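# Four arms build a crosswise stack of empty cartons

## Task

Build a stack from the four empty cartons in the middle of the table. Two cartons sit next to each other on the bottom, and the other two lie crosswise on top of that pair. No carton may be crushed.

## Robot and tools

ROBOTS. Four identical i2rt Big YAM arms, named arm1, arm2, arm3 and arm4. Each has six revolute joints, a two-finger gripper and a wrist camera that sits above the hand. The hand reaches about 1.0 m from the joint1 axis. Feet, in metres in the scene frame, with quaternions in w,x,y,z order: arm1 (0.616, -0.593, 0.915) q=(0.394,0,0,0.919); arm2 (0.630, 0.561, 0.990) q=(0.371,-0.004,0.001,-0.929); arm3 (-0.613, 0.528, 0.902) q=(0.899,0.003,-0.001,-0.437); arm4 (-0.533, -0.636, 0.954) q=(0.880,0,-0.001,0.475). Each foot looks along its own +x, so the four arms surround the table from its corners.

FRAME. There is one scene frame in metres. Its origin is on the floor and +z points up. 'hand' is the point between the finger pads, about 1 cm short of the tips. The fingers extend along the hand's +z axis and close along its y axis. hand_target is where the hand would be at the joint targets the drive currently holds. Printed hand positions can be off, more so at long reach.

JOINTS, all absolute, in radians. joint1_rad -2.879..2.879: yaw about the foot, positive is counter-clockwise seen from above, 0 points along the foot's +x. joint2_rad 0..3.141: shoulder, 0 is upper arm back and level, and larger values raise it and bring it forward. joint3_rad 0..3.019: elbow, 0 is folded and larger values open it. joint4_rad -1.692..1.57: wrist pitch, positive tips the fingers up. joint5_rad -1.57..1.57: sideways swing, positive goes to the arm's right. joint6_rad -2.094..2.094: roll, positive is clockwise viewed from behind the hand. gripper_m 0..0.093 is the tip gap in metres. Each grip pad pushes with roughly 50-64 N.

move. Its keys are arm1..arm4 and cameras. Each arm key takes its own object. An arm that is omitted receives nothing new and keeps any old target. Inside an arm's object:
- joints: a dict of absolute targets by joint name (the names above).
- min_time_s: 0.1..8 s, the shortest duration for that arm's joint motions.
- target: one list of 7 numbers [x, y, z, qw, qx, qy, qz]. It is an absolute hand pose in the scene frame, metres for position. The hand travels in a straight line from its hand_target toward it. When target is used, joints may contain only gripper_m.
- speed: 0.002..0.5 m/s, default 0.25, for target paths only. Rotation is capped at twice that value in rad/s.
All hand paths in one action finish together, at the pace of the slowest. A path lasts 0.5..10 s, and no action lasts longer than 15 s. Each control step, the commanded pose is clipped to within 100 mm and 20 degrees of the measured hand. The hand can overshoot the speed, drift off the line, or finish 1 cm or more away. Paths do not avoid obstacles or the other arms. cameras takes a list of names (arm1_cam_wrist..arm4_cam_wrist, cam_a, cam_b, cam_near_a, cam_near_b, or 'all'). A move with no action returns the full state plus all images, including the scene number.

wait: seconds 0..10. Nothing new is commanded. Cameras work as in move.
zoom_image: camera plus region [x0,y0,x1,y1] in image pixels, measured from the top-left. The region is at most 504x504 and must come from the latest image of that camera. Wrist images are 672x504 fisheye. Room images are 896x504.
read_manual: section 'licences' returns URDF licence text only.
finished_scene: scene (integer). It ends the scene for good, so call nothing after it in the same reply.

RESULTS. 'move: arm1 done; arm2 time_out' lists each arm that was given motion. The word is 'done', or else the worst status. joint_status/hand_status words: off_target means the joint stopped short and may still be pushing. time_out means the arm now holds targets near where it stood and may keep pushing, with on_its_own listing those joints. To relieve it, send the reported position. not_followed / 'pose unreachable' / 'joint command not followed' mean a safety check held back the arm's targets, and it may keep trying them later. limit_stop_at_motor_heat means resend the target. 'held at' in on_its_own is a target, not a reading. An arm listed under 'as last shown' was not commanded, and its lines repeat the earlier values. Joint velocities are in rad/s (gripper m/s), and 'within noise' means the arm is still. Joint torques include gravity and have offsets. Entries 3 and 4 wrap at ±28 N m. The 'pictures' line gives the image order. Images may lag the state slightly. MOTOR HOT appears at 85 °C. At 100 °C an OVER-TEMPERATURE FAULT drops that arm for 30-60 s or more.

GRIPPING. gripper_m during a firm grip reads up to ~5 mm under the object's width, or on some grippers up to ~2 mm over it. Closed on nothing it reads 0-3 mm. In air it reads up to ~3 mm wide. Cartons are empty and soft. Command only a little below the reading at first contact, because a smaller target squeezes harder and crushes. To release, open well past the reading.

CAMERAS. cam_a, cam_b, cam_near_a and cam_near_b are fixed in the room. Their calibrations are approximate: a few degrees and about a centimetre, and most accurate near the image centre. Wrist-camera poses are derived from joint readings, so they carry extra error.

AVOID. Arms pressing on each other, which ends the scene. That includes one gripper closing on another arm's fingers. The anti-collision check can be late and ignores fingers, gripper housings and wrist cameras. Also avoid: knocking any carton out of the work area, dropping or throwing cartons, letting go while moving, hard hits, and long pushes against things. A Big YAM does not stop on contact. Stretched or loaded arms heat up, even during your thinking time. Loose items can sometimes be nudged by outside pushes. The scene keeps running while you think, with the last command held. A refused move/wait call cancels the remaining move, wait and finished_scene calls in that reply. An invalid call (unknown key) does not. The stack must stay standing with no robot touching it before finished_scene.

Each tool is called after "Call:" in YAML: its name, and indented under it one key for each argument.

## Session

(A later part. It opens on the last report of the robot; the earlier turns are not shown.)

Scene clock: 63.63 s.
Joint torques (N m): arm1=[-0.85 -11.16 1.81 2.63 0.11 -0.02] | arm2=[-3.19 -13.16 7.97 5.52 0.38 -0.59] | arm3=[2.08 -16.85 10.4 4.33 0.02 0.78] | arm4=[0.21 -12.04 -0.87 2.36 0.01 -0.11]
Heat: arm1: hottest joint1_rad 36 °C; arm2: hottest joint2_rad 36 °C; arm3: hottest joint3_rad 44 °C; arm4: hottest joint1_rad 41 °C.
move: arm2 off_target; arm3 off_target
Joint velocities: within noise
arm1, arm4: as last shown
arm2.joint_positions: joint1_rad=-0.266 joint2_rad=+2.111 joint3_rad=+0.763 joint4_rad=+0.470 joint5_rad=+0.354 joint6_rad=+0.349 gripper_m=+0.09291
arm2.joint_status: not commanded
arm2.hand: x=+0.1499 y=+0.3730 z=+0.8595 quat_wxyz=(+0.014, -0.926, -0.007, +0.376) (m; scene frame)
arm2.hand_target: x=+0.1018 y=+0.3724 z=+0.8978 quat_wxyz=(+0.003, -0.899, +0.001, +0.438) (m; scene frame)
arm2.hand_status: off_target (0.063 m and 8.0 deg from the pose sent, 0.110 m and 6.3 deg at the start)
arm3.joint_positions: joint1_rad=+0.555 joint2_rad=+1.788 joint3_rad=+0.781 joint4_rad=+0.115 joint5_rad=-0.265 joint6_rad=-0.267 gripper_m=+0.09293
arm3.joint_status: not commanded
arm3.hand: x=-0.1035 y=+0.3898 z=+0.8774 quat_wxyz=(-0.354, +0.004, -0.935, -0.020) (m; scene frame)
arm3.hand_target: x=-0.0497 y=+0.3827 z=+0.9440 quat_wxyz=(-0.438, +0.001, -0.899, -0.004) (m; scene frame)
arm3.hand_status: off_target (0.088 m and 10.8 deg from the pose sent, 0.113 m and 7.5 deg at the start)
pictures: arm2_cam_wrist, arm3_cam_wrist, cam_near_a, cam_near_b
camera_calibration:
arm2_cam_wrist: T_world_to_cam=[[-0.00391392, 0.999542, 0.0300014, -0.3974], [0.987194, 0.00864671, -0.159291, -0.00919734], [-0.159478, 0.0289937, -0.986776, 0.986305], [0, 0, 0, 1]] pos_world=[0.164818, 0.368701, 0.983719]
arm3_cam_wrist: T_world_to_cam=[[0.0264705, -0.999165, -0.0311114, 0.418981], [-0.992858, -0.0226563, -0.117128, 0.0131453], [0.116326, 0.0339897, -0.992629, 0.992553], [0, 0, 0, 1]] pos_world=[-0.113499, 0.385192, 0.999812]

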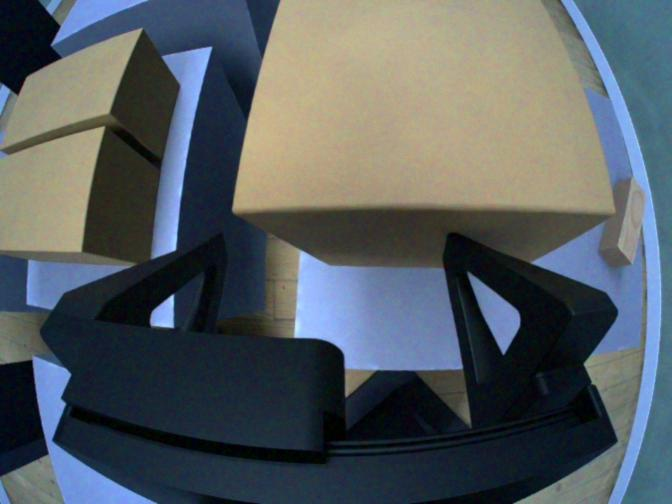

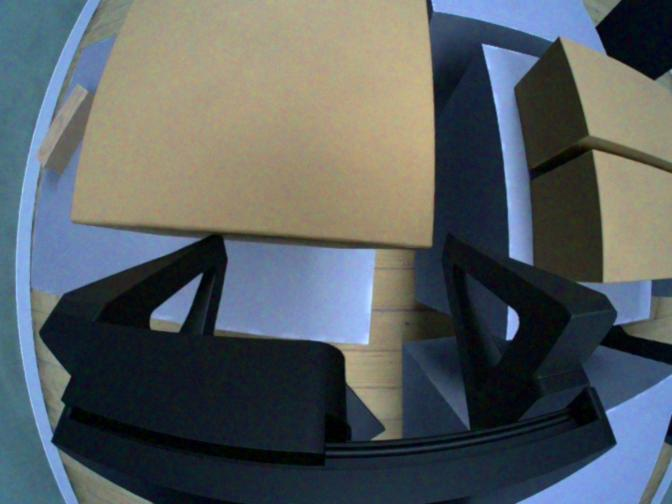

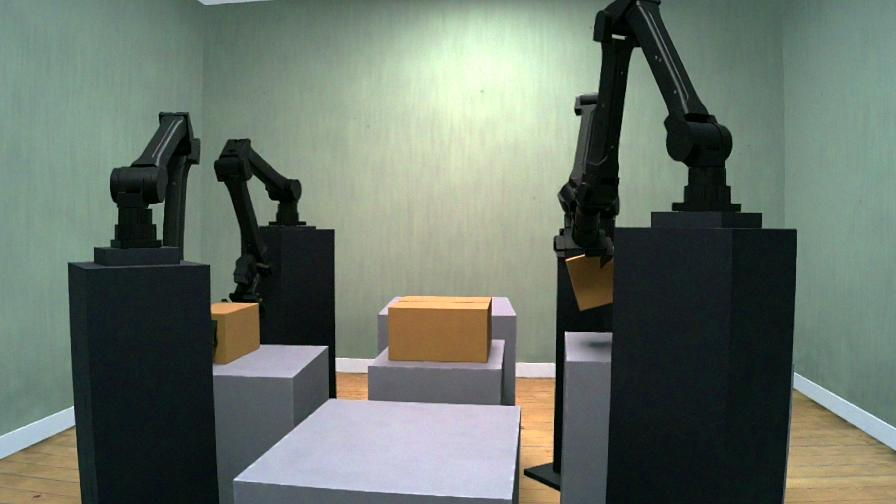

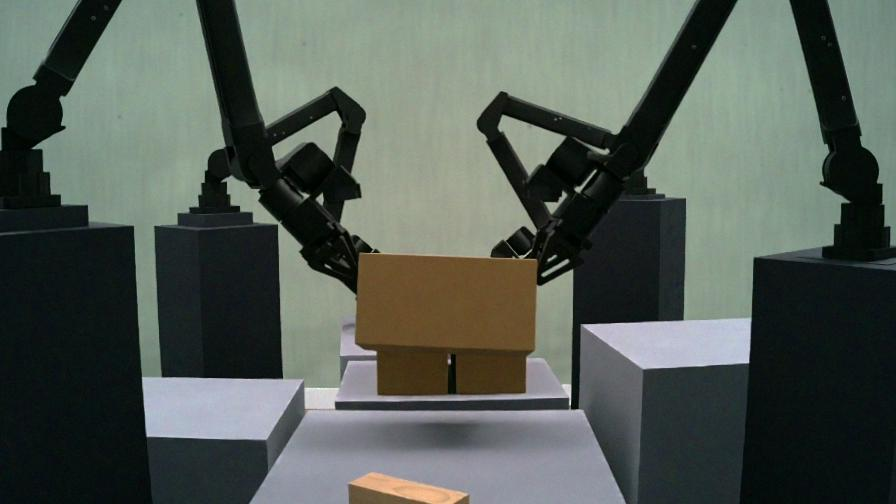

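Call:
move:
  arm2: {"target": [0.10, 0.440, 0.860, 0, 0.8988, 0, -0.4384], "speed": 0.05}
  arm3: {"target": [-0.045, 0.450, 0.910, 0.4384, 0, 0.8988, 0], "speed": 0.05}

Call:
move:
  arm2: {"target": [0.105, 0.450, 0.815, 0, 0.8988, 0, -0.4384], "speed": 0.05}
  arm3: {"target": [-0.045, 0.460, 0.870, 0.4384, 0, 0.8988, 0], "speed": 0.05}
  cameras: ["arm2_cam_wrist","arm3_cam_wrist","cam_near_a","cam_near_b"]

Scene clock: 66.63 s.
Joint torques (N m): arm1=[-0.85 -11.05 1.8 2.63 0.11 -0.02] | arm2=[-0.91 -13.74 6.67 6.11 0.08 -0.6] | arm3=[1.73 -13.16 9.44 4.04 0.34 0.62] | arm4=[0.15 -11.69 -0.84 2.29 0 -0.1]
Heat: arm1: hottest joint1_rad 36 °C; arm2: hottest joint2_rad 36 °C; arm3: hottest joint3_rad 44 °C; arm4: hottest joint1_rad 41 °C.
move: arm2 off_target; arm3 off_target
Joint velocities: within noise
arm1, arm4: as last shown
arm2.joint_positions: joint1_rad=-0.438 joint2_rad=+2.210 joint3_rad=+0.700 joint4_rad=+0.639 joint5_rad=+0.246 joint6_rad=+0.249 gripper_m=+0.09291
arm2.joint_status: not commanded
arm2.hand: x=+0.1576 y=+0.4495 z=+0.8211 quat_wxyz=(+0.014, -0.932, +0.009, +0.363) (m; scene frame)
arm2.hand_target: x=+0.1046 y=+0.4417 z=+0.8632 quat_wxyz=(+0.003, -0.899, +0.002, +0.437) (m; scene frame)
arm2.hand_status: off_target (0.070 m and 9.6 deg from the pose sent, 0.084 m and 8.0 deg at the start)
arm3.joint_positions: joint1_rad=+0.710 joint2_rad=+1.798 joint3_rad=+0.723 joint4_rad=+0.260 joint5_rad=-0.149 joint6_rad=-0.159 gripper_m=+0.09293
arm3.joint_status: not commanded
arm3.hand: x=-0.0941 y=+0.4514 z=+0.8722 quat_wxyz=(-0.376, +0.010, -0.927, -0.005) (m; scene frame)
arm3.hand_target: x=-0.0500 y=+0.4510 z=+0.9128 quat_wxyz=(-0.438, +0.001, -0.899, -0.002) (m; scene frame)
arm3.hand_status: off_target (0.062 m and 7.9 deg from the pose sent, 0.090 m and 10.8 deg at the start)
pictures: none

Scene clock: 68.23 s.
Joint torques (N m): arm1=[-0.91 -11.05 1.81 2.65 0.12 -0.02] | arm2=[-1.14 -12.69 7.36 4.89 0.01 -0.39] | arm3=[1.55 -13.45 8.51 3.26 0.27 0.46] | arm4=[0.09 -11.93 -0.85 2.35 0.02 -0.1]
Heat: arm1: hottest joint1_rad 36 °C; arm2: hottest joint2_rad 36 °C; arm3: hottest joint3_rad 44 °C; arm4: hottest joint1_rad 41 °C.
move: arm2 off_target; arm3 off_target
Joint velocities: within noise
arm1, arm4: as last shown
arm2.joint_positions: joint1_rad=-0.462 joint2_rad=+2.334 joint3_rad=+0.707 joint4_rad=+0.782 joint5_rad=+0.229 joint6_rad=+0.217 gripper_m=+0.09291
arm2.joint_status: not commanded
arm2.hand: x=+0.1643 y=+0.4606 z=+0.7875 quat_wxyz=(+0.013, -0.928, +0.003, +0.372) (m; scene frame)
arm2.hand_target: x=+0.1094 y=+0.4515 z=+0.8194 quat_wxyz=(+0.002, -0.899, +0.001, +0.438) (m; scene frame)
arm2.hand_status: off_target (0.066 m and 8.5 deg from the pose sent, 0.053 m and 9.6 deg at the start)
arm3.joint_positions: joint1_rad=+0.734 joint2_rad=+1.906 joint3_rad=+0.717 joint4_rad=+0.400 joint5_rad=-0.128 joint6_rad=-0.130 gripper_m=+0.09293
arm3.joint_status: not commanded
arm3.hand: x=-0.0907 y=+0.4600 z=+0.8390 quat_wxyz=(-0.386, +0.005, -0.923, -0.003) (m; scene frame)
arm3.hand_target: x=-0.0488 y=+0.4610 z=+0.8726 quat_wxyz=(-0.438, +0.000, -0.899, -0.002) (m; scene frame)
arm3.hand_status: off_target (0.055 m and 6.6 deg from the pose sent, 0.050 m and 7.9 deg at the start)
pictures: arm2_cam_wrist, arm3_cam_wrist, cam_near_a, cam_near_b
camera_calibration:
arm2_cam_wrist: T_world_to_cam=[[0.0135009, 0.999697, 0.0205926, -0.478343], [0.988611, -0.0102585, -0.150141, -0.034458], [-0.149885, 0.0223851, -0.98845, 0.917951], [0, 0, 0, 1]] pos_world=[0.17811, 0.457296, 0.912026]
arm3_cam_wrist: T_world_to_cam=[[0.0152077, -0.999884, 0.000891097, 0.460177], [-0.982751, -0.0151114, -0.184316, 0.0768622], [0.184308, 0.00192729, -0.982867, 0.963362], [0, 0, 0, 1]] pos_world=[-0.109017, 0.459429, 0.960614]

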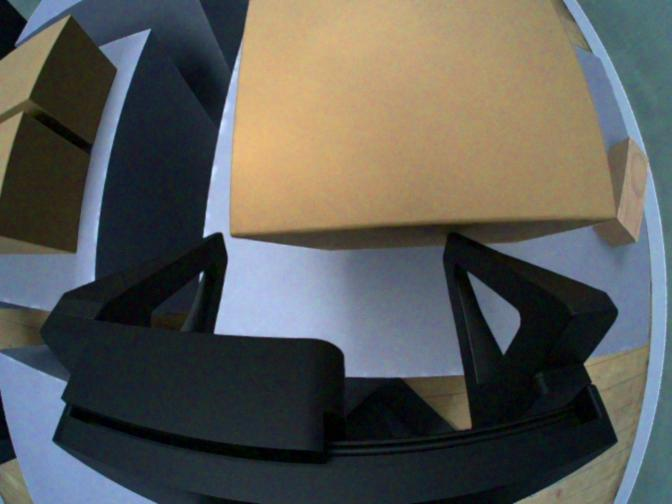

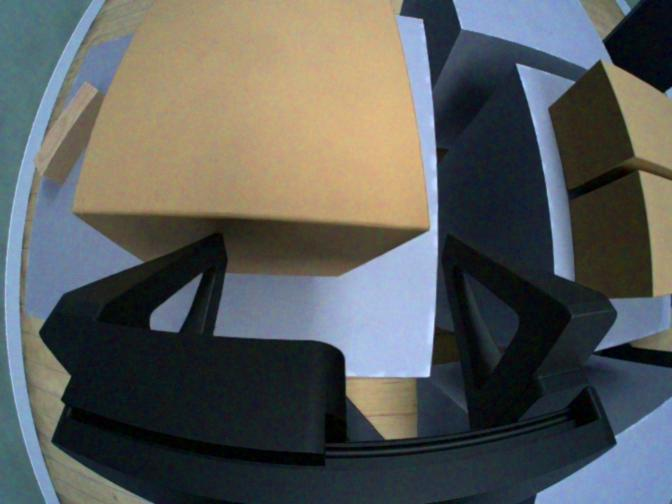

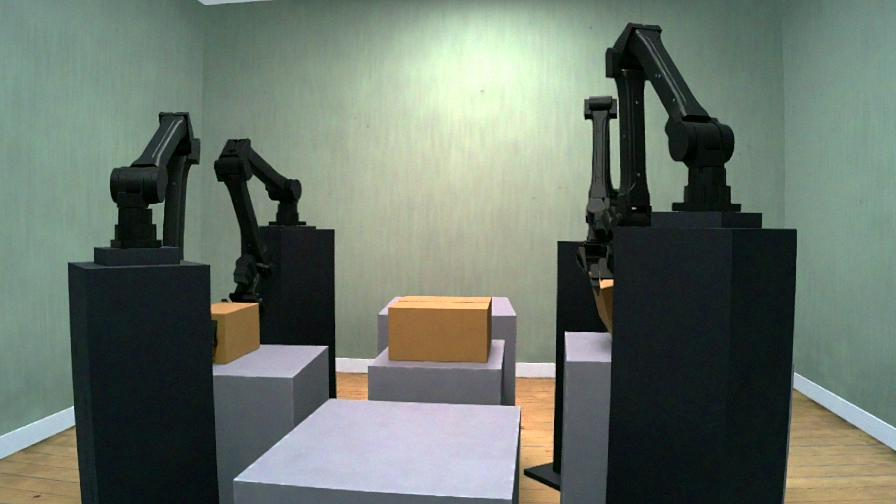

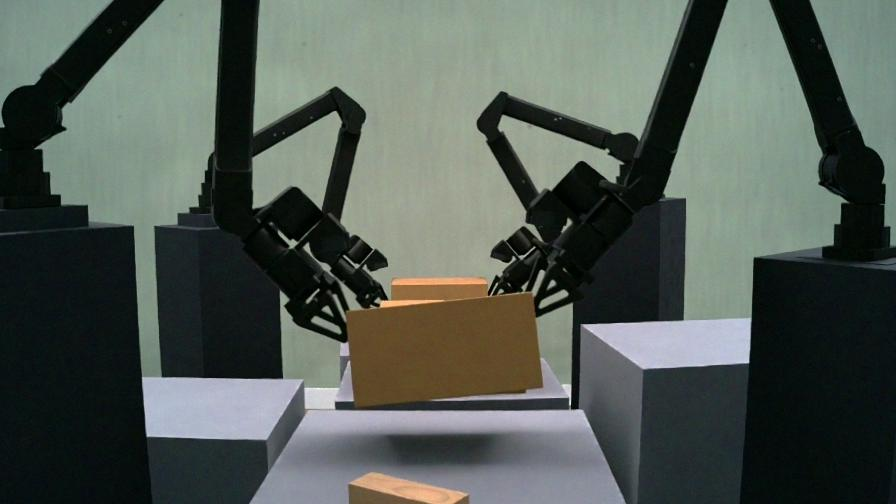

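Call:
move:
  arm2: {"target": [0.105, 0.455, 0.785, 0, 0.8988, 0, -0.4384], "speed": 0.05}
  arm3: {"target": [-0.045, 0.463, 0.800, 0.4384, 0, 0.8988, 0], "speed": 0.05}
  cameras: ["cam_near_b"]

Scene clock: 70.87 s.
Joint torques (N m): arm1=[-0.91 -11.16 1.81 2.65 0.12 -0.02] | arm2=[-0.44 -12.57 6.26 4.44 -0.11 -0.34] | arm3=[1.38 -14.39 8.02 3.25 0.22 0.46] | arm4=[0.15 -11.69 -0.85 2.33 0.02 -0.1]
Heat: arm1: hottest joint1_rad 36 °C; arm2: hottest joint2_rad 36 °C; arm3: hottest joint3_rad 44 °C; arm4: hottest joint1_rad 41 °C.
move: arm2 off_target; arm3 off_target
Joint velocities: within noise
arm1, arm4: as last shown
arm2.joint_positions: joint1_rad=-0.473 joint2_rad=+2.425 joint3_rad=+0.760 joint4_rad=+0.852 joint5_rad=+0.219 joint6_rad=+0.201 gripper_m=+0.09291
arm2.joint_status: not commanded
arm2.hand: x=+0.1529 y=+0.4612 z=+0.7647 quat_wxyz=(+0.009, -0.923, +0.001, +0.385) (m; scene frame)
arm2.hand_target: x=+0.1080 y=+0.4561 z=+0.7879 quat_wxyz=(+0.002, -0.899, +0.000, +0.438) (m; scene frame)
arm2.hand_status: off_target (0.052 m and 6.8 deg from the pose sent, 0.060 m and 8.5 deg at the start)
arm3.joint_positions: joint1_rad=+0.743 joint2_rad=+2.113 joint3_rad=+0.718 joint4_rad=+0.583 joint5_rad=-0.123 joint6_rad=-0.126 gripper_m=+0.09293
arm3.joint_status: not commanded
arm3.hand: x=-0.1042 y=+0.4665 z=+0.7676 quat_wxyz=(-0.375, +0.005, -0.927, -0.005) (m; scene frame)
arm3.hand_target: x=-0.0503 y=+0.4640 z=+0.8042 quat_wxyz=(-0.438, +0.000, -0.899, -0.002) (m; scene frame)
arm3.hand_status: off_target (0.068 m and 8.0 deg from the pose sent, 0.060 m and 6.6 deg at the start)
pictures: cam_near_b

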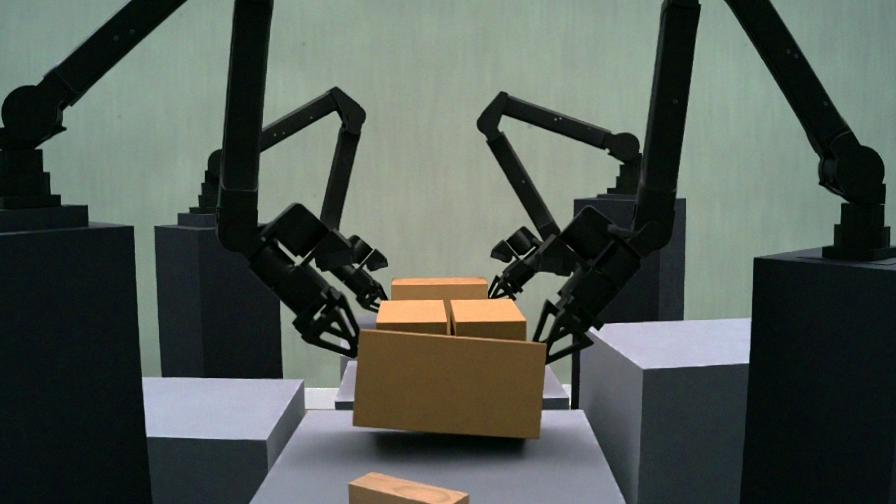

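Nearly at the table. Lower more.

Call:
move:
  arm2: {"target": [0.105, 0.455, 0.745, 0, 0.8988, 0, -0.4384], "speed": 0.04}
  arm3: {"target": [-0.045, 0.463, 0.785, 0.4384, 0, 0.8988, 0], "speed": 0.04}
  cameras: ["cam_near_b"]

Scene clock: 72.83 s.
Joint torques (N m): arm1=[-0.85 -11.16 1.8 2.65 0.11 -0.02] | arm2=[-0.67 -12.4 5.98 4.11 -0.09 -0.32] | arm3=[1.32 -14.62 7.66 3.25 0.22 0.44] | arm4=[0.32 -11.81 -0.87 2.39 0.02 -0.1]
Heat: arm1: hottest joint1_rad 36 °C; arm2: hottest joint2_rad 36 °C; arm3: hottest joint3_rad 44 °C; arm4: hottest joint1_rad 41 °C.
move: arm2 off_target; arm3 off_target
Joint velocities: within noise
arm1, arm4: as last shown
arm2.joint_positions: joint1_rad=-0.474 joint2_rad=+2.542 joint3_rad=+0.819 joint4_rad=+0.912 joint5_rad=+0.219 joint6_rad=+0.199 gripper_m=+0.09291
arm2.joint_status: not commanded
arm2.hand: x=+0.1536 y=+0.4619 z=+0.7277 quat_wxyz=(+0.010, -0.923, +0.001, +0.386) (m; scene frame)
arm2.hand_target: x=+0.1080 y=+0.4561 z=+0.7483 quat_wxyz=(+0.001, -0.899, +0.000, +0.438) (m; scene frame)
arm2.hand_status: off_target (0.052 m and 6.7 deg from the pose sent, 0.052 m and 6.8 deg at the start)
arm3.joint_positions: joint1_rad=+0.743 joint2_rad=+2.158 joint3_rad=+0.730 joint4_rad=+0.619 joint5_rad=-0.122 joint6_rad=-0.124 gripper_m=+0.09293
arm3.joint_status: not commanded
arm3.hand: x=-0.1034 y=+0.4664 z=+0.7544 quat_wxyz=(-0.377, +0.004, -0.926, -0.005) (m; scene frame)
arm3.hand_target: x=-0.0500 y=+0.4639 z=+0.7892 quat_wxyz=(-0.438, +0.000, -0.899, -0.001) (m; scene frame)
arm3.hand_status: off_target (0.066 m and 7.8 deg from the pose sent, 0.062 m and 8.0 deg at the start)
pictures: cam_near_b

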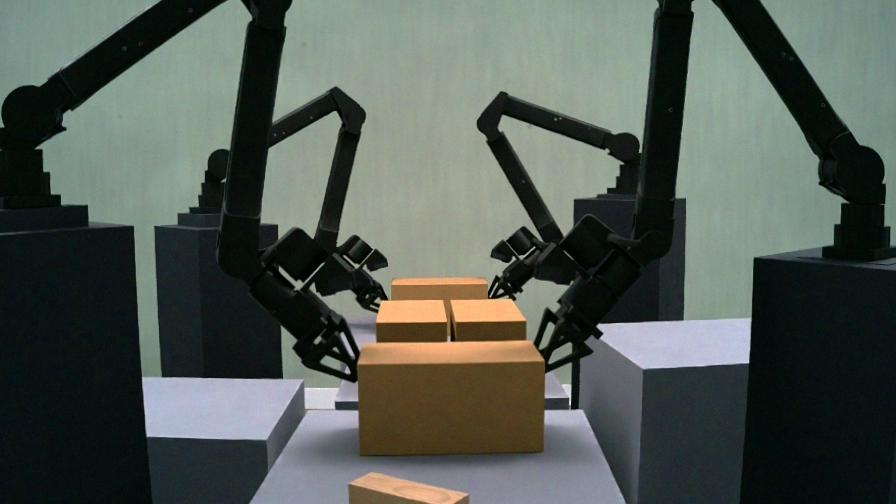

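Call:
move:
  arm2: {"target": [0.125, 0.462, 0.735, 0, 0.8988, 0, -0.4384], "speed": 0.04}
  arm3: {"target": [-0.07, 0.466, 0.755, 0.4384, 0, 0.8988, 0], "speed": 0.04}

Call:
move:
  arm2: {"target": [0.20, 0.465, 0.735, 0, 0.8988, 0, -0.4384], "speed": 0.06}
  arm3: {"target": [-0.145, 0.468, 0.75, 0.4384, 0, 0.8988, 0], "speed": 0.06}
  cameras: ["arm2_cam_wrist","arm3_cam_wrist","cam_near_b"]

Scene clock: 75.10 s.
Joint torques (N m): arm1=[-0.85 -11.11 1.81 2.65 0.11 -0.02] | arm2=[-0.79 -11.63 3.43 3.81 -0.28 -0.22] | arm3=[1.26 -13.51 5.19 2.81 0.34 0.35] | arm4=[0.09 -12.04 -0.88 2.25 0.02 -0.1]
Heat: arm1: hottest joint1_rad 36 °C; arm2: hottest joint2_rad 36 °C; arm3: hottest joint3_rad 43 °C; arm4: hottest joint1_rad 41 °C.
move: arm2 off_target; arm3 off_target
Joint velocities: within noise
arm1.joint_positions: joint1_rad=+1.045 joint2_rad=+2.613 joint3_rad=+0.828 joint4_rad=+1.050 joint5_rad=+0.180 joint6_rad=+0.154 gripper_m=+0.09396
arm1.joint_status: not commanded
arm1.hand: x=+0.1379 y=-0.6751 z=+0.6400 quat_wxyz=(-0.002, +0.911, +0.001, -0.412) (m; scene frame)
arm1.hand_target: x=+0.1178 y=-0.6758 z=+0.6458 quat_wxyz=(+0.000, +0.899, +0.000, -0.438) (m; scene frame)
arm1.hand_status: not commanded
arm2.joint_positions: joint1_rad=-0.474 joint2_rad=+2.578 joint3_rad=+0.819 joint4_rad=+0.990 joint5_rad=+0.220 joint6_rad=+0.189 gripper_m=+0.09291
arm2.joint_status: not commanded
arm2.hand: x=+0.1542 y=+0.4622 z=+0.7247 quat_wxyz=(+0.007, -0.914, -0.001, +0.405) (m; scene frame)
arm2.hand_target: x=+0.1262 y=+0.4626 z=+0.7362 quat_wxyz=(+0.001, -0.899, +0.000, +0.438) (m; scene frame)
arm2.hand_status: off_target (0.031 m and 4.3 deg from the pose sent, 0.030 m and 6.7 deg at the start)
arm3.joint_positions: joint1_rad=+0.743 joint2_rad=+2.233 joint3_rad=+0.724 joint4_rad=+0.755 joint5_rad=-0.125 joint6_rad=-0.117 gripper_m=+0.09293
arm3.joint_status: not commanded
arm3.hand: x=-0.1046 y=+0.4671 z=+0.7401 quat_wxyz=(-0.402, +0.003, -0.916, -0.004) (m; scene frame)
arm3.hand_target: x=-0.0718 y=+0.4664 z=+0.7567 quat_wxyz=(-0.438, +0.000, -0.899, -0.001) (m; scene frame)
arm3.hand_status: off_target (0.038 m and 4.7 deg from the pose sent, 0.033 m and 7.8 deg at the start)
arm4.joint_positions: joint1_rad=-1.106 joint2_rad=+2.788 joint3_rad=+0.695 joint4_rad=+1.385 joint5_rad=-0.088 joint6_rad=-0.081 gripper_m=+0.09396
arm4.joint_status: not commanded
arm4.hand: x=-0.1354 y=-0.6669 z=+0.6598 quat_wxyz=(-0.420, +0.002, -0.908, +0.000) (m; scene frame)
arm4.hand_target: x=-0.1224 y=-0.6679 z=+0.6603 quat_wxyz=(-0.438, +0.000, -0.899, +0.000) (m; scene frame)
arm4.hand_status: not commanded
pictures: none

Scene clock: 77.03 s.
Joint torques (N m): arm1=[-0.85 -11.05 1.8 2.63 0.11 -0.02] | arm2=[1.85 -10.11 -2.33 3 0.3 0.05] | arm3=[-0.67 -11.93 0.27 2.15 -0.17 0.12] | arm4=[0.21 -11.63 -0.83 2.3 0.01 -0.1]
Heat: arm1: hottest joint1_rad 36 °C; arm2: hottest joint2_rad 36 °C; arm3: hottest joint3_rad 43 °C; arm4: hottest joint1_rad 41 °C.
move: arm2 done; arm3 done
Joint velocities: within noise
arm1, arm4: as last shown
arm2.joint_positions: joint1_rad=-0.450 joint2_rad=+2.621 joint3_rad=+0.714 joint4_rad=+1.216 joint5_rad=+0.245 joint6_rad=+0.193 gripper_m=+0.09291
arm2.joint_status: not commanded
arm2.hand: x=+0.1906 y=+0.4663 z=+0.7384 quat_wxyz=(+0.002, -0.898, +0.000, +0.440) (m; scene frame)
arm2.hand_target: x=+0.1999 y=+0.4651 z=+0.7351 quat_wxyz=(+0.000, -0.899, +0.000, +0.438) (m; scene frame)
arm2.hand_status: done (0.010 m and 0.3 deg from the pose sent, 0.047 m and 4.3 deg at the start)
arm3.joint_positions: joint1_rad=+0.740 joint2_rad=+2.245 joint3_rad=+0.596 joint4_rad=+0.972 joint5_rad=-0.134 joint6_rad=-0.114 gripper_m=+0.09293
arm3.joint_status: not commanded
arm3.hand: x=-0.1420 y=+0.4734 z=+0.7517 quat_wxyz=(-0.437, +0.005, -0.900, -0.002) (m; scene frame)
arm3.hand_target: x=-0.1450 y=+0.4682 z=+0.7499 quat_wxyz=(-0.438, +0.000, -0.899, +0.000) (m; scene frame)
arm3.hand_status: done (0.006 m and 0.7 deg from the pose sent, 0.042 m and 4.7 deg at the start)
pictures: arm2_cam_wrist, arm3_cam_wrist, cam_near_b
camera_calibration:
arm2_cam_wrist: T_world_to_cam=[[-0.000412885, 0.999998, 0.00212525, -0.467229], [0.955221, 0.00102324, -0.29589, 0.0409034], [-0.295892, 0.00190791, -0.95522, 0.885983], [0, 0, 0, 1]] pos_world=[0.222891, 0.465496, 0.859405]
arm3_cam_wrist: T_world_to_cam=[[0.0141254, -0.999886, 0.00534065, 0.470873], [-0.956136, -0.0150699, -0.292537, 0.0956589], [0.292584, -0.000974183, -0.956239, 0.883581], [0, 0, 0, 1]] pos_world=[-0.17371, 0.473122, 0.870384]

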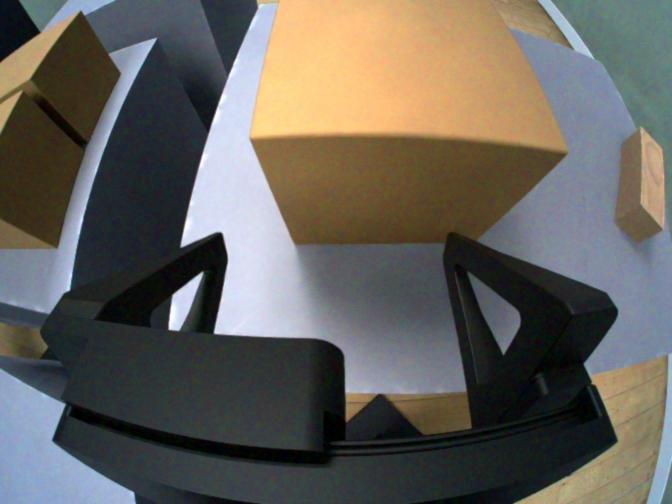

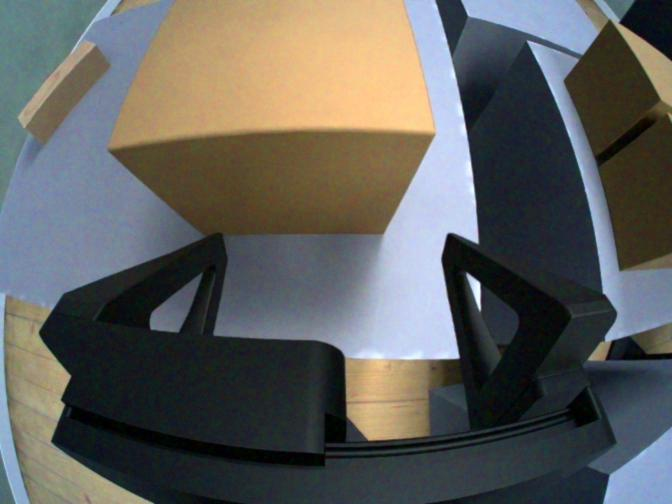

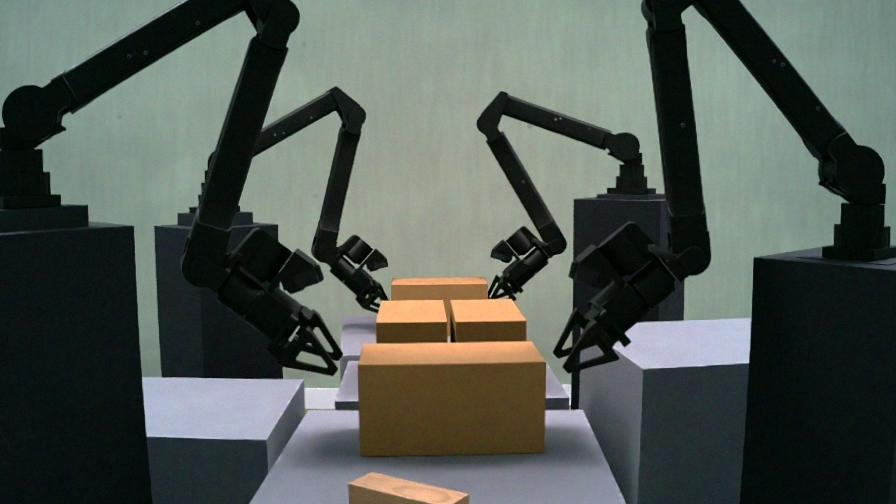

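Call:
move:
  arm2: {"target": [0.19, 0.500, 0.745, 0, 0.8988, 0, -0.4384], "speed": 0.08, "joints":{"gripper_m":0.025}}
  arm3: {"target": [-0.135, 0.504, 0.76, 0.4384, 0, 0.8988, 0], "speed": 0.08, "joints":{"gripper_m":0.025}}
  cameras: ["arm2_cam_wrist","arm3_cam_wrist"]

Scene clock: 80.50 s.
Joint torques (N m): arm1=[-0.85 -11.11 1.8 2.63 0.11 -0.02] | arm2=[0.5 -12.28 -2.73 3.04 -0.05 -0.09] | arm3=[1.03 -13.74 0.47 1.21 0.19 0.2] | arm4=[-0.03 -11.87 -0.84 2.33 0.02 -0.08]
Heat: arm1: hottest joint1_rad 36 °C; arm2: hottest joint2_rad 36 °C; arm3: hottest joint3_rad 42 °C; arm4: hottest joint1_rad 41 °C.
move: arm2 done; arm3 done
Joint velocities: within noise
arm1, arm4: as last shown
arm2.joint_positions: joint1_rad=-0.552 joint2_rad=+2.621 joint3_rad=+0.698 joint4_rad=+1.222 joint5_rad=+0.163 joint6_rad=+0.136 gripper_m=+0.02509
arm2.joint_status: all done
arm2.hand: x=+0.1909 y=+0.4983 z=+0.7367 quat_wxyz=(+0.000, -0.903, +0.002, +0.430) (m; scene frame)
arm2.hand_target: x=+0.1900 y=+0.5000 z=+0.7449 quat_wxyz=(+0.000, -0.899, +0.000, +0.438) (m; scene frame)
arm2.hand_status: done (0.008 m and 1.1 deg from the pose sent, 0.034 m and 0.3 deg at the start)
arm3.joint_positions: joint1_rad=+0.827 joint2_rad=+2.233 joint3_rad=+0.596 joint4_rad=+0.965 joint5_rad=-0.055 joint6_rad=-0.054 gripper_m=+0.02508
arm3.joint_status: all done
arm3.hand: x=-0.1369 y=+0.5003 z=+0.7548 quat_wxyz=(-0.436, +0.000, -0.900, +0.002) (m; scene frame)
arm3.hand_target: x=-0.1350 y=+0.5041 z=+0.7599 quat_wxyz=(-0.438, +0.000, -0.899, +0.000) (m; scene frame)
arm3.hand_status: done (0.007 m and 0.4 deg from the pose sent, 0.033 m and 0.6 deg at the start)
pictures: arm2_cam_wrist, arm3_cam_wrist
camera_calibration:
arm2_cam_wrist: T_world_to_cam=[[0.00187154, 0.999996, -0.00192665, -0.496651], [0.961759, -0.00232766, -0.273886, 0.0243272], [-0.273889, -0.00134039, -0.96176, 0.886713], [0, 0, 0, 1]] pos_world=[0.220394, 0.497894, 0.858511]
arm3_cam_wrist: T_world_to_cam=[[0.00183327, -0.999969, 0.00766618, 0.494323], [-0.956672, -0.00398591, -0.291142, 0.0951504], [0.291164, -0.00680028, -0.956649, 0.88828], [0, 0, 0, 1]] pos_world=[-0.168513, 0.500728, 0.873685]

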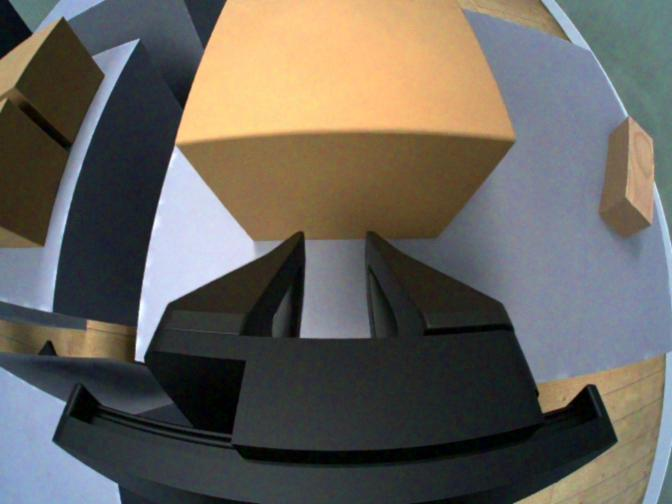

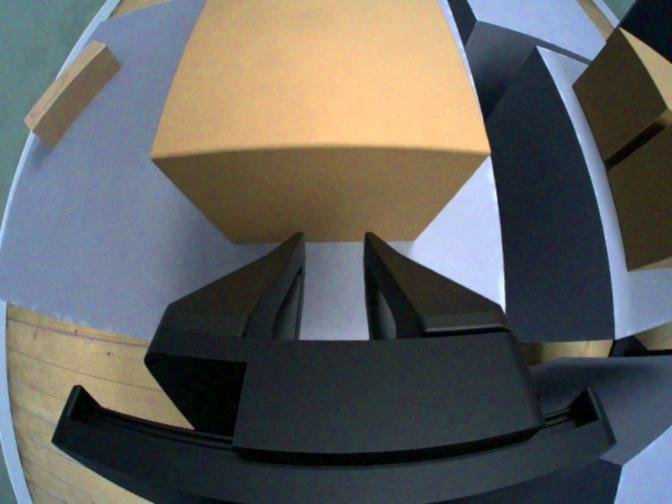

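Call:
move:
  arm2: {"target": [0.175, 0.507, 0.747, 0, 0.8988, 0, -0.4384], "speed": 0.08}
  arm3: {"target": [-0.125, 0.514, 0.762, 0.4384, 0, 0.8988, 0], "speed": 0.08}

Call:
move:
  arm2: {"target": [0.100, 0.507, 0.747, 0, 0.8988, 0, -0.4384], "speed": 0.06}
  arm3: {"target": [-0.050, 0.514, 0.762, 0.4384, 0, 0.8988, 0], "speed": 0.06}
  cameras: ["arm2_cam_wrist","arm3_cam_wrist","cam_near_b"]

Scene clock: 82.47 s.
Joint torques (N m): arm1=[-0.85 -11.11 1.81 2.65 0.11 -0.02] | arm2=[0.44 -12.45 -0.8 1.72 -0.04 -0.17] | arm3=[1.26 -13.8 1.47 1.2 0.2 0.21] | arm4=[0.09 -12.04 -0.87 2.32 0.01 -0.08]
Heat: arm1: hottest joint1_rad 36 °C; arm2: hottest joint2_rad 36 °C; arm3: hottest joint3_rad 42 °C; arm4: hottest joint1_rad 41 °C.
move: arm2 off_target; arm3 off_target
Joint velocities: within noise
arm1, arm4: as last shown
arm2.joint_positions: joint1_rad=-0.578 joint2_rad=+2.611 joint3_rad=+0.702 joint4_rad=+1.214 joint5_rad=+0.139 joint6_rad=+0.116 gripper_m=+0.02509
arm2.joint_status: not commanded
arm2.hand: x=+0.1850 y=+0.5050 z=+0.7393 quat_wxyz=(-0.001, -0.902, +0.000, +0.432) (m; scene frame)
arm2.hand_target: x=+0.1751 y=+0.5070 z=+0.7471 quat_wxyz=(+0.000, -0.899, +0.000, +0.439) (m; scene frame)
arm2.hand_status: off_target (0.013 m and 0.9 deg from the pose sent, 0.021 m and 1.1 deg at the start)
arm3.joint_positions: joint1_rad=+0.854 joint2_rad=+2.225 joint3_rad=+0.606 joint4_rad=+0.936 joint5_rad=-0.031 joint6_rad=-0.035 gripper_m=+0.02508
arm3.joint_status: not commanded
arm3.hand: x=-0.1332 y=+0.5092 z=+0.7548 quat_wxyz=(-0.431, -0.001, -0.902, +0.002) (m; scene frame)
arm3.hand_target: x=-0.1250 y=+0.5140 z=+0.7622 quat_wxyz=(-0.439, +0.000, -0.899, +0.000) (m; scene frame)
arm3.hand_status: off_target (0.012 m and 1.0 deg from the pose sent, 0.020 m and 0.4 deg at the start)
pictures: none

Scene clock: 84.33 s.
Joint torques (N m): arm1=[-0.79 -11.11 1.81 2.67 0.11 -0.02] | arm2=[-0.62 -14.92 5.18 2.18 -0.05 -0.12] | arm3=[1.61 -14.51 7.45 1.92 0.2 0.25] | arm4=[0.15 -11.93 -0.83 2.36 0.03 -0.1]
Heat: arm1: hottest joint1_rad 36 °C; arm2: hottest joint2_rad 37 °C; arm3: hottest joint3_rad 42 °C; arm4: hottest joint1_rad 41 °C.
move: arm2 off_target; arm3 off_target
Joint velocities: within noise
arm1, arm4: as last shown
arm2.joint_positions: joint1_rad=-0.602 joint2_rad=+2.582 joint3_rad=+0.806 joint4_rad=+0.989 joint5_rad=+0.113 joint6_rad=+0.096 gripper_m=+0.02509
arm2.joint_status: not commanded
arm2.hand: x=+0.1547 y=+0.5063 z=+0.7192 quat_wxyz=(+0.003, -0.921, -0.007, +0.389) (m; scene frame)
arm2.hand_target: x=+0.1030 y=+0.5078 z=+0.7501 quat_wxyz=(+0.001, -0.899, +0.000, +0.438) (m; scene frame)
arm2.hand_status: off_target (0.061 m and 6.3 deg from the pose sent, 0.085 m and 0.9 deg at the start)
arm3.joint_positions: joint1_rad=+0.857 joint2_rad=+2.224 joint3_rad=+0.719 joint4_rad=+0.732 joint5_rad=-0.027 joint6_rad=-0.033 gripper_m=+0.02507
arm3.joint_status: not commanded
arm3.hand: x=-0.1045 y=+0.5086 z=+0.7390 quat_wxyz=(-0.390, -0.002, -0.921, +0.001) (m; scene frame)
arm3.hand_target: x=-0.0543 y=+0.5146 z=+0.7659 quat_wxyz=(-0.438, +0.000, -0.899, -0.001) (m; scene frame)
arm3.hand_status: off_target (0.059 m and 6.1 deg from the pose sent, 0.084 m and 1.0 deg at the start)
pictures: arm2_cam_wrist, arm3_cam_wrist, cam_near_b
camera_calibration:
arm2_cam_wrist: T_world_to_cam=[[-0.0116534, 0.999887, 0.00944858, -0.510693], [0.982517, 0.0132058, -0.185705, -0.0200858], [-0.185809, 0.00711929, -0.98256, 0.856974], [0, 0, 0, 1]] pos_world=[0.173017, 0.504799, 0.843124]
arm3_cam_wrist: T_world_to_cam=[[-0.00165151, -0.999989, 0.00446123, 0.504692], [-0.981129, 0.000757759, -0.193353, 0.0443243], [0.193348, -0.00469636, -0.981119, 0.870519], [0, 0, 0, 1]] pos_world=[-0.123992, 0.508741, 0.860402]

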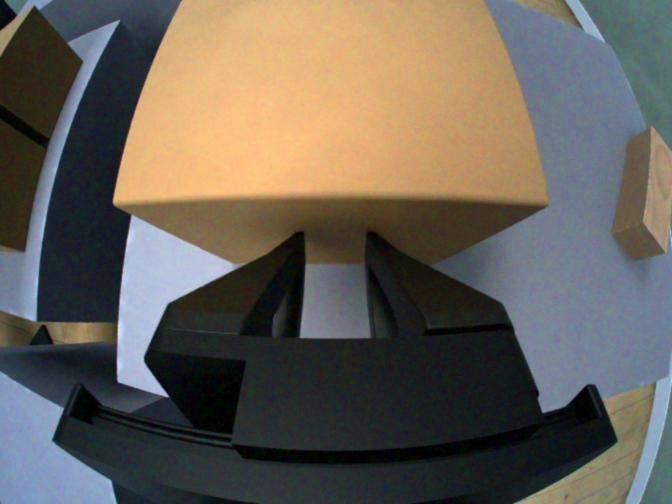

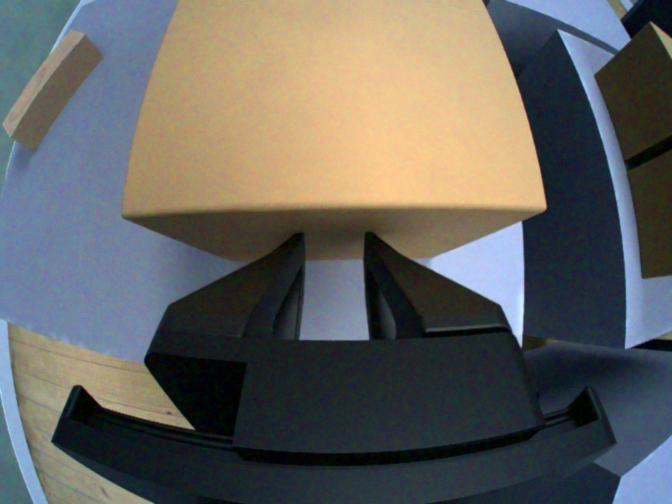

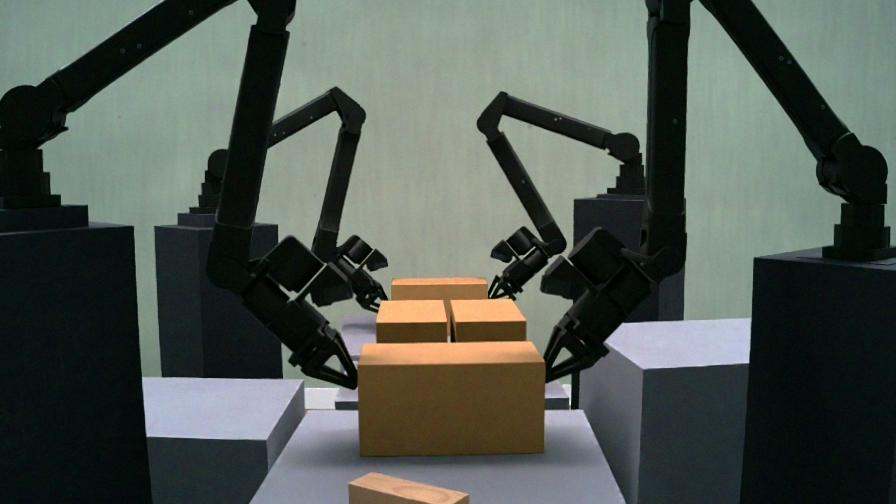

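Call:
move:
  arm2: {"target": [0.100, 0.507, 0.792, 0, 0.8988, 0, -0.4384], "speed": 0.06}
  arm3: {"target": [-0.050, 0.514, 0.815, 0.4384, 0, 0.8988, 0], "speed": 0.06}
  cameras: ["cam_near_b","arm2_cam_wrist","arm3_cam_wrist"]

Scene clock: 86.27 s.
Joint torques (N m): arm1=[-0.85 -11.11 1.83 2.65 0.11 -0.02] | arm2=[-0.5 -16.85 3.69 3.22 0.1 -0.11] | arm3=[1.44 -17.03 6.32 2.48 0.2 0.25] | arm4=[0.03 -11.75 -0.84 2.36 0 -0.1]
Heat: arm1: hottest joint1_rad 36 °C; arm2: hottest joint2_rad 37 °C; arm3: hottest joint3_rad 42 °C; arm4: hottest joint1_rad 41 °C.
move: arm2 off_target; arm3 off_target
Joint velocities: within noise
arm1, arm4: as last shown
arm2.joint_positions: joint1_rad=-0.605 joint2_rad=+2.478 joint3_rad=+0.757 joint4_rad=+0.904 joint5_rad=+0.111 joint6_rad=+0.096 gripper_m=+0.02509
arm2.joint_status: not commanded
arm2.hand: x=+0.1565 y=+0.5078 z=+0.7466 quat_wxyz=(+0.005, -0.927, -0.006, +0.375) (m; scene frame)
arm2.hand_target: x=+0.1033 y=+0.5078 z=+0.7934 quat_wxyz=(+0.001, -0.899, +0.000, +0.439) (m; scene frame)
arm2.hand_status: off_target (0.073 m and 8.0 deg from the pose sent, 0.091 m and 6.3 deg at the start)
arm3.joint_positions: joint1_rad=+0.859 joint2_rad=+2.106 joint3_rad=+0.711 joint4_rad=+0.595 joint5_rad=-0.027 joint6_rad=-0.032 gripper_m=+0.02507
arm3.joint_status: not commanded
arm3.hand: x=-0.1003 y=+0.5091 z=+0.7708 quat_wxyz=(-0.377, -0.002, -0.926, +0.000) (m; scene frame)
arm3.hand_target: x=-0.0538 y=+0.5144 z=+0.8169 quat_wxyz=(-0.438, +0.000, -0.899, -0.001) (m; scene frame)
arm3.hand_status: off_target (0.067 m and 7.7 deg from the pose sent, 0.094 m and 6.1 deg at the start)
pictures: arm2_cam_wrist, arm3_cam_wrist, cam_near_b
camera_calibration:
arm2_cam_wrist: T_world_to_cam=[[-0.010236, 0.99987, 0.0124893, -0.514859], [0.987661, 0.0120614, -0.156145, -0.0391193], [-0.156275, 0.0107369, -0.987655, 0.881488], [0, 0, 0, 1]] pos_world=[0.171121, 0.505799, 0.870929]
arm3_cam_wrist: T_world_to_cam=[[-0.000191728, -0.999996, 0.00298402, 0.506255], [-0.986051, -0.000307609, -0.16644, 0.0340024], [0.166441, -0.00297431, -0.986047, 0.901163], [0, 0, 0, 1]] pos_world=[-0.116365, 0.508944, 0.892738]

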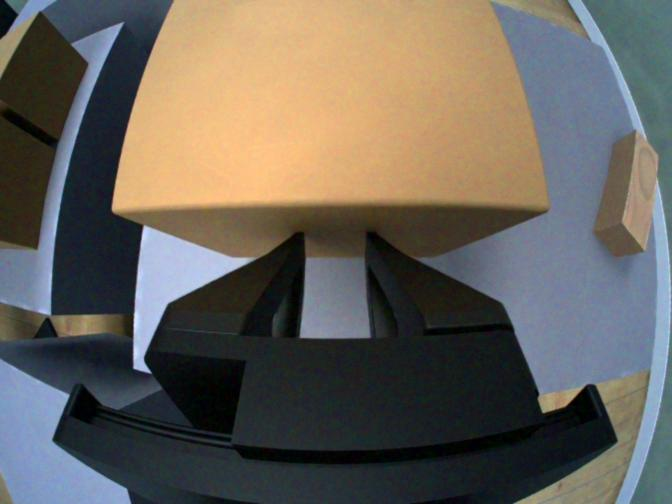

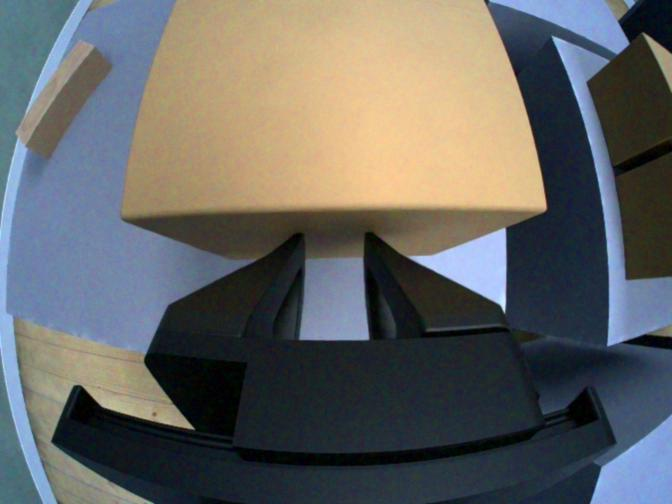

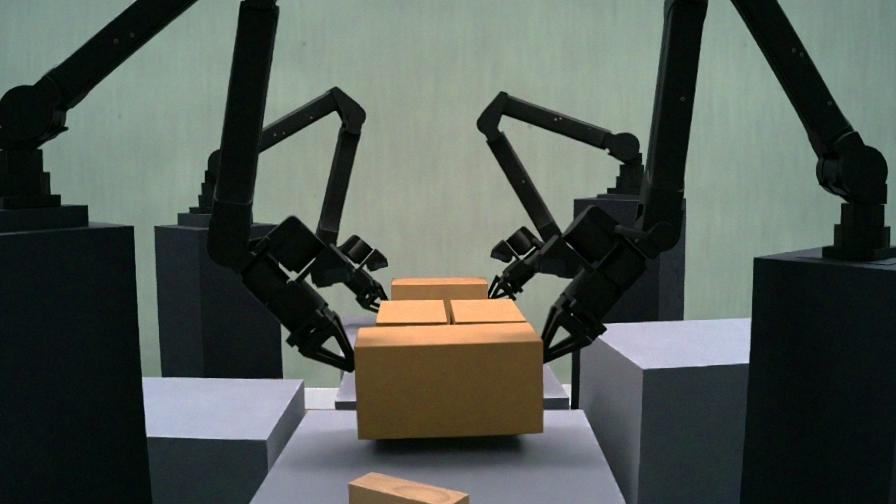

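Call:
move:
  arm2: {"target": [0.100, 0.507, 0.860, 0, 0.8988, 0, -0.4384], "speed": 0.06}
  arm3: {"target": [-0.050, 0.514, 0.879, 0.4384, 0, 0.8988, 0], "speed": 0.06}

Scene clock: 88.47 s.
Joint torques (N m): arm1=[-0.85 -11.11 1.81 2.65 0.11 -0.02] | arm2=[-0.38 -16.32 5.63 3.25 0.08 -0.12] | arm3=[1.49 -16.32 8.28 2.84 0.19 0.26] | arm4=[0.09 -11.69 -0.85 2.36 0.01 -0.09]
Heat: arm1: hottest joint1_rad 36 °C; arm2: hottest joint2_rad 37 °C; arm3: hottest joint3_rad 42 °C; arm4: hottest joint1_rad 41 °C.
move: arm2 off_target; arm3 off_target
Joint velocities: within noise
arm1, arm4: as last shown
arm2.joint_positions: joint1_rad=-0.605 joint2_rad=+2.250 joint3_rad=+0.669 joint4_rad=+0.763 joint5_rad=+0.111 joint6_rad=+0.096 gripper_m=+0.02509
arm2.joint_status: not commanded
arm2.hand: x=+0.1533 y=+0.5073 z=+0.8144 quat_wxyz=(+0.005, -0.927, -0.006, +0.374) (m; scene frame)
arm2.hand_target: x=+0.1035 y=+0.5078 z=+0.8616 quat_wxyz=(+0.001, -0.899, +0.000, +0.439) (m; scene frame)
arm2.hand_status: off_target (0.070 m and 8.1 deg from the pose sent, 0.127 m and 8.0 deg at the start)
arm3.joint_positions: joint1_rad=+0.859 joint2_rad=+1.910 joint3_rad=+0.682 joint4_rad=+0.414 joint5_rad=-0.026 joint6_rad=-0.032 gripper_m=+0.02507
arm3.joint_status: not commanded
arm3.hand: x=-0.1028 y=+0.5089 z=+0.8284 quat_wxyz=(-0.371, -0.002, -0.929, +0.000) (m; scene frame)
arm3.hand_target: x=-0.0548 y=+0.5144 z=+0.8814 quat_wxyz=(-0.438, +0.000, -0.899, -0.001) (m; scene frame)
arm3.hand_status: off_target (0.073 m and 8.4 deg from the pose sent, 0.119 m and 7.6 deg at the start)
pictures: none

Call:
move:
  arm2: {"target": [0.100, 0.480, 0.935, 0, 0.8988, 0, -0.4384], "speed": 0.06}
  arm3: {"target": [-0.050, 0.486, 0.961, 0.4384, 0, 0.8988, 0], "speed": 0.06}
  cameras: ["cam_near_b","cam_near_a","arm2_cam_wrist"]

Scene clock: 90.93 s.
Joint torques (N m): arm1=[-0.91 -11.11 1.83 2.66 0.11 -0.02] | arm2=[1.44 -14.74 7.91 2.96 0.33 0.01] | arm3=[-0.21 -14.51 12.19 2.81 -0.33 0.08] | arm4=[0.03 -11.93 -0.87 2.37 0.02 -0.09]
Heat: arm1: hottest joint1_rad 36 °C; arm2: hottest joint2_rad 37 °C; arm3: hottest joint3_rad 42 °C; arm4: hottest joint1_rad 41 °C.
move: arm2 off_target; arm3 off_target
Joint velocities: within noise
arm1, arm4: as last shown
arm2.joint_positions: joint1_rad=-0.557 joint2_rad=+1.991 joint3_rad=+0.637 joint4_rad=+0.546 joint5_rad=+0.155 joint6_rad=+0.124 gripper_m=+0.02509
arm2.joint_status: not commanded
arm2.hand: x=+0.1428 y=+0.4896 z=+0.8920 quat_wxyz=(+0.010, -0.924, -0.007, +0.382) (m; scene frame)
arm2.hand_target: x=+0.1029 y=+0.4804 z=+0.9364 quat_wxyz=(+0.000, -0.899, +0.000, +0.438) (m; scene frame)
arm2.hand_status: off_target (0.061 m and 7.3 deg from the pose sent, 0.135 m and 8.1 deg at the start)
arm3.joint_positions: joint1_rad=+0.816 joint2_rad=+1.671 joint3_rad=+0.676 joint4_rad=+0.157 joint5_rad=-0.064 joint6_rad=-0.059 gripper_m=+0.02507
arm3.joint_status: not commanded
arm3.hand: x=-0.1135 y=+0.4941 z=+0.8988 quat_wxyz=(-0.360, -0.003, -0.933, -0.005) (m; scene frame)
arm3.hand_target: x=-0.0585 y=+0.4865 z=+0.9652 quat_wxyz=(-0.438, +0.000, -0.899, +0.001) (m; scene frame)
arm3.hand_status: off_target (0.089 m and 9.8 deg from the pose sent, 0.145 m and 8.4 deg at the start)
pictures: arm2_cam_wrist, cam_near_a, cam_near_b
camera_calibration:
arm2_cam_wrist: T_world_to_cam=[[-0.00731509, 0.99971, 0.0229401, -0.508304], [0.985254, 0.0111272, -0.170736, 0.0111095], [-0.170942, 0.0213529, -0.98505, 1.01778], [0, 0, 0, 1]] pos_world=[0.159317, 0.486301, 1.01612]

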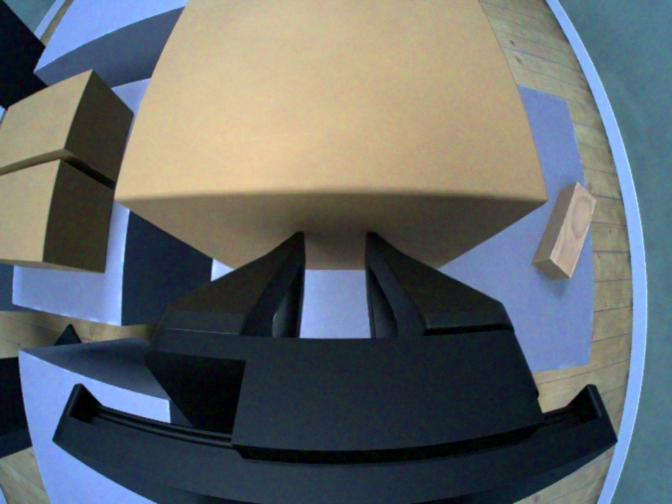

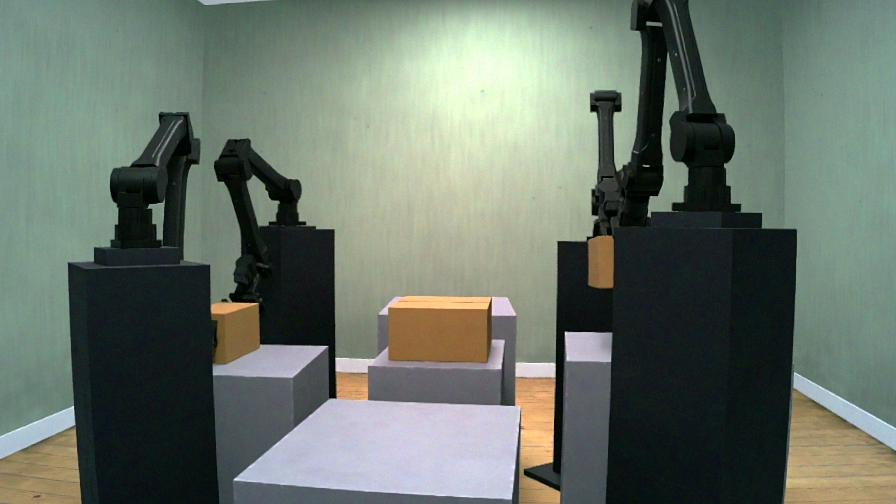

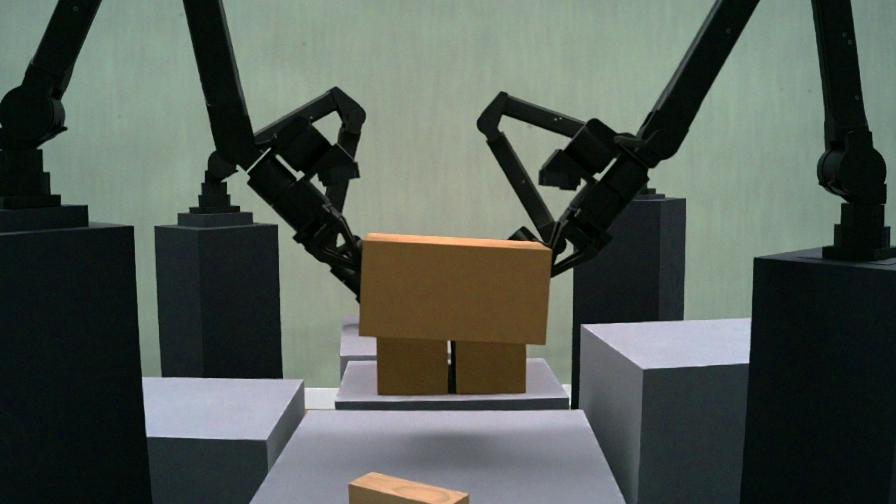

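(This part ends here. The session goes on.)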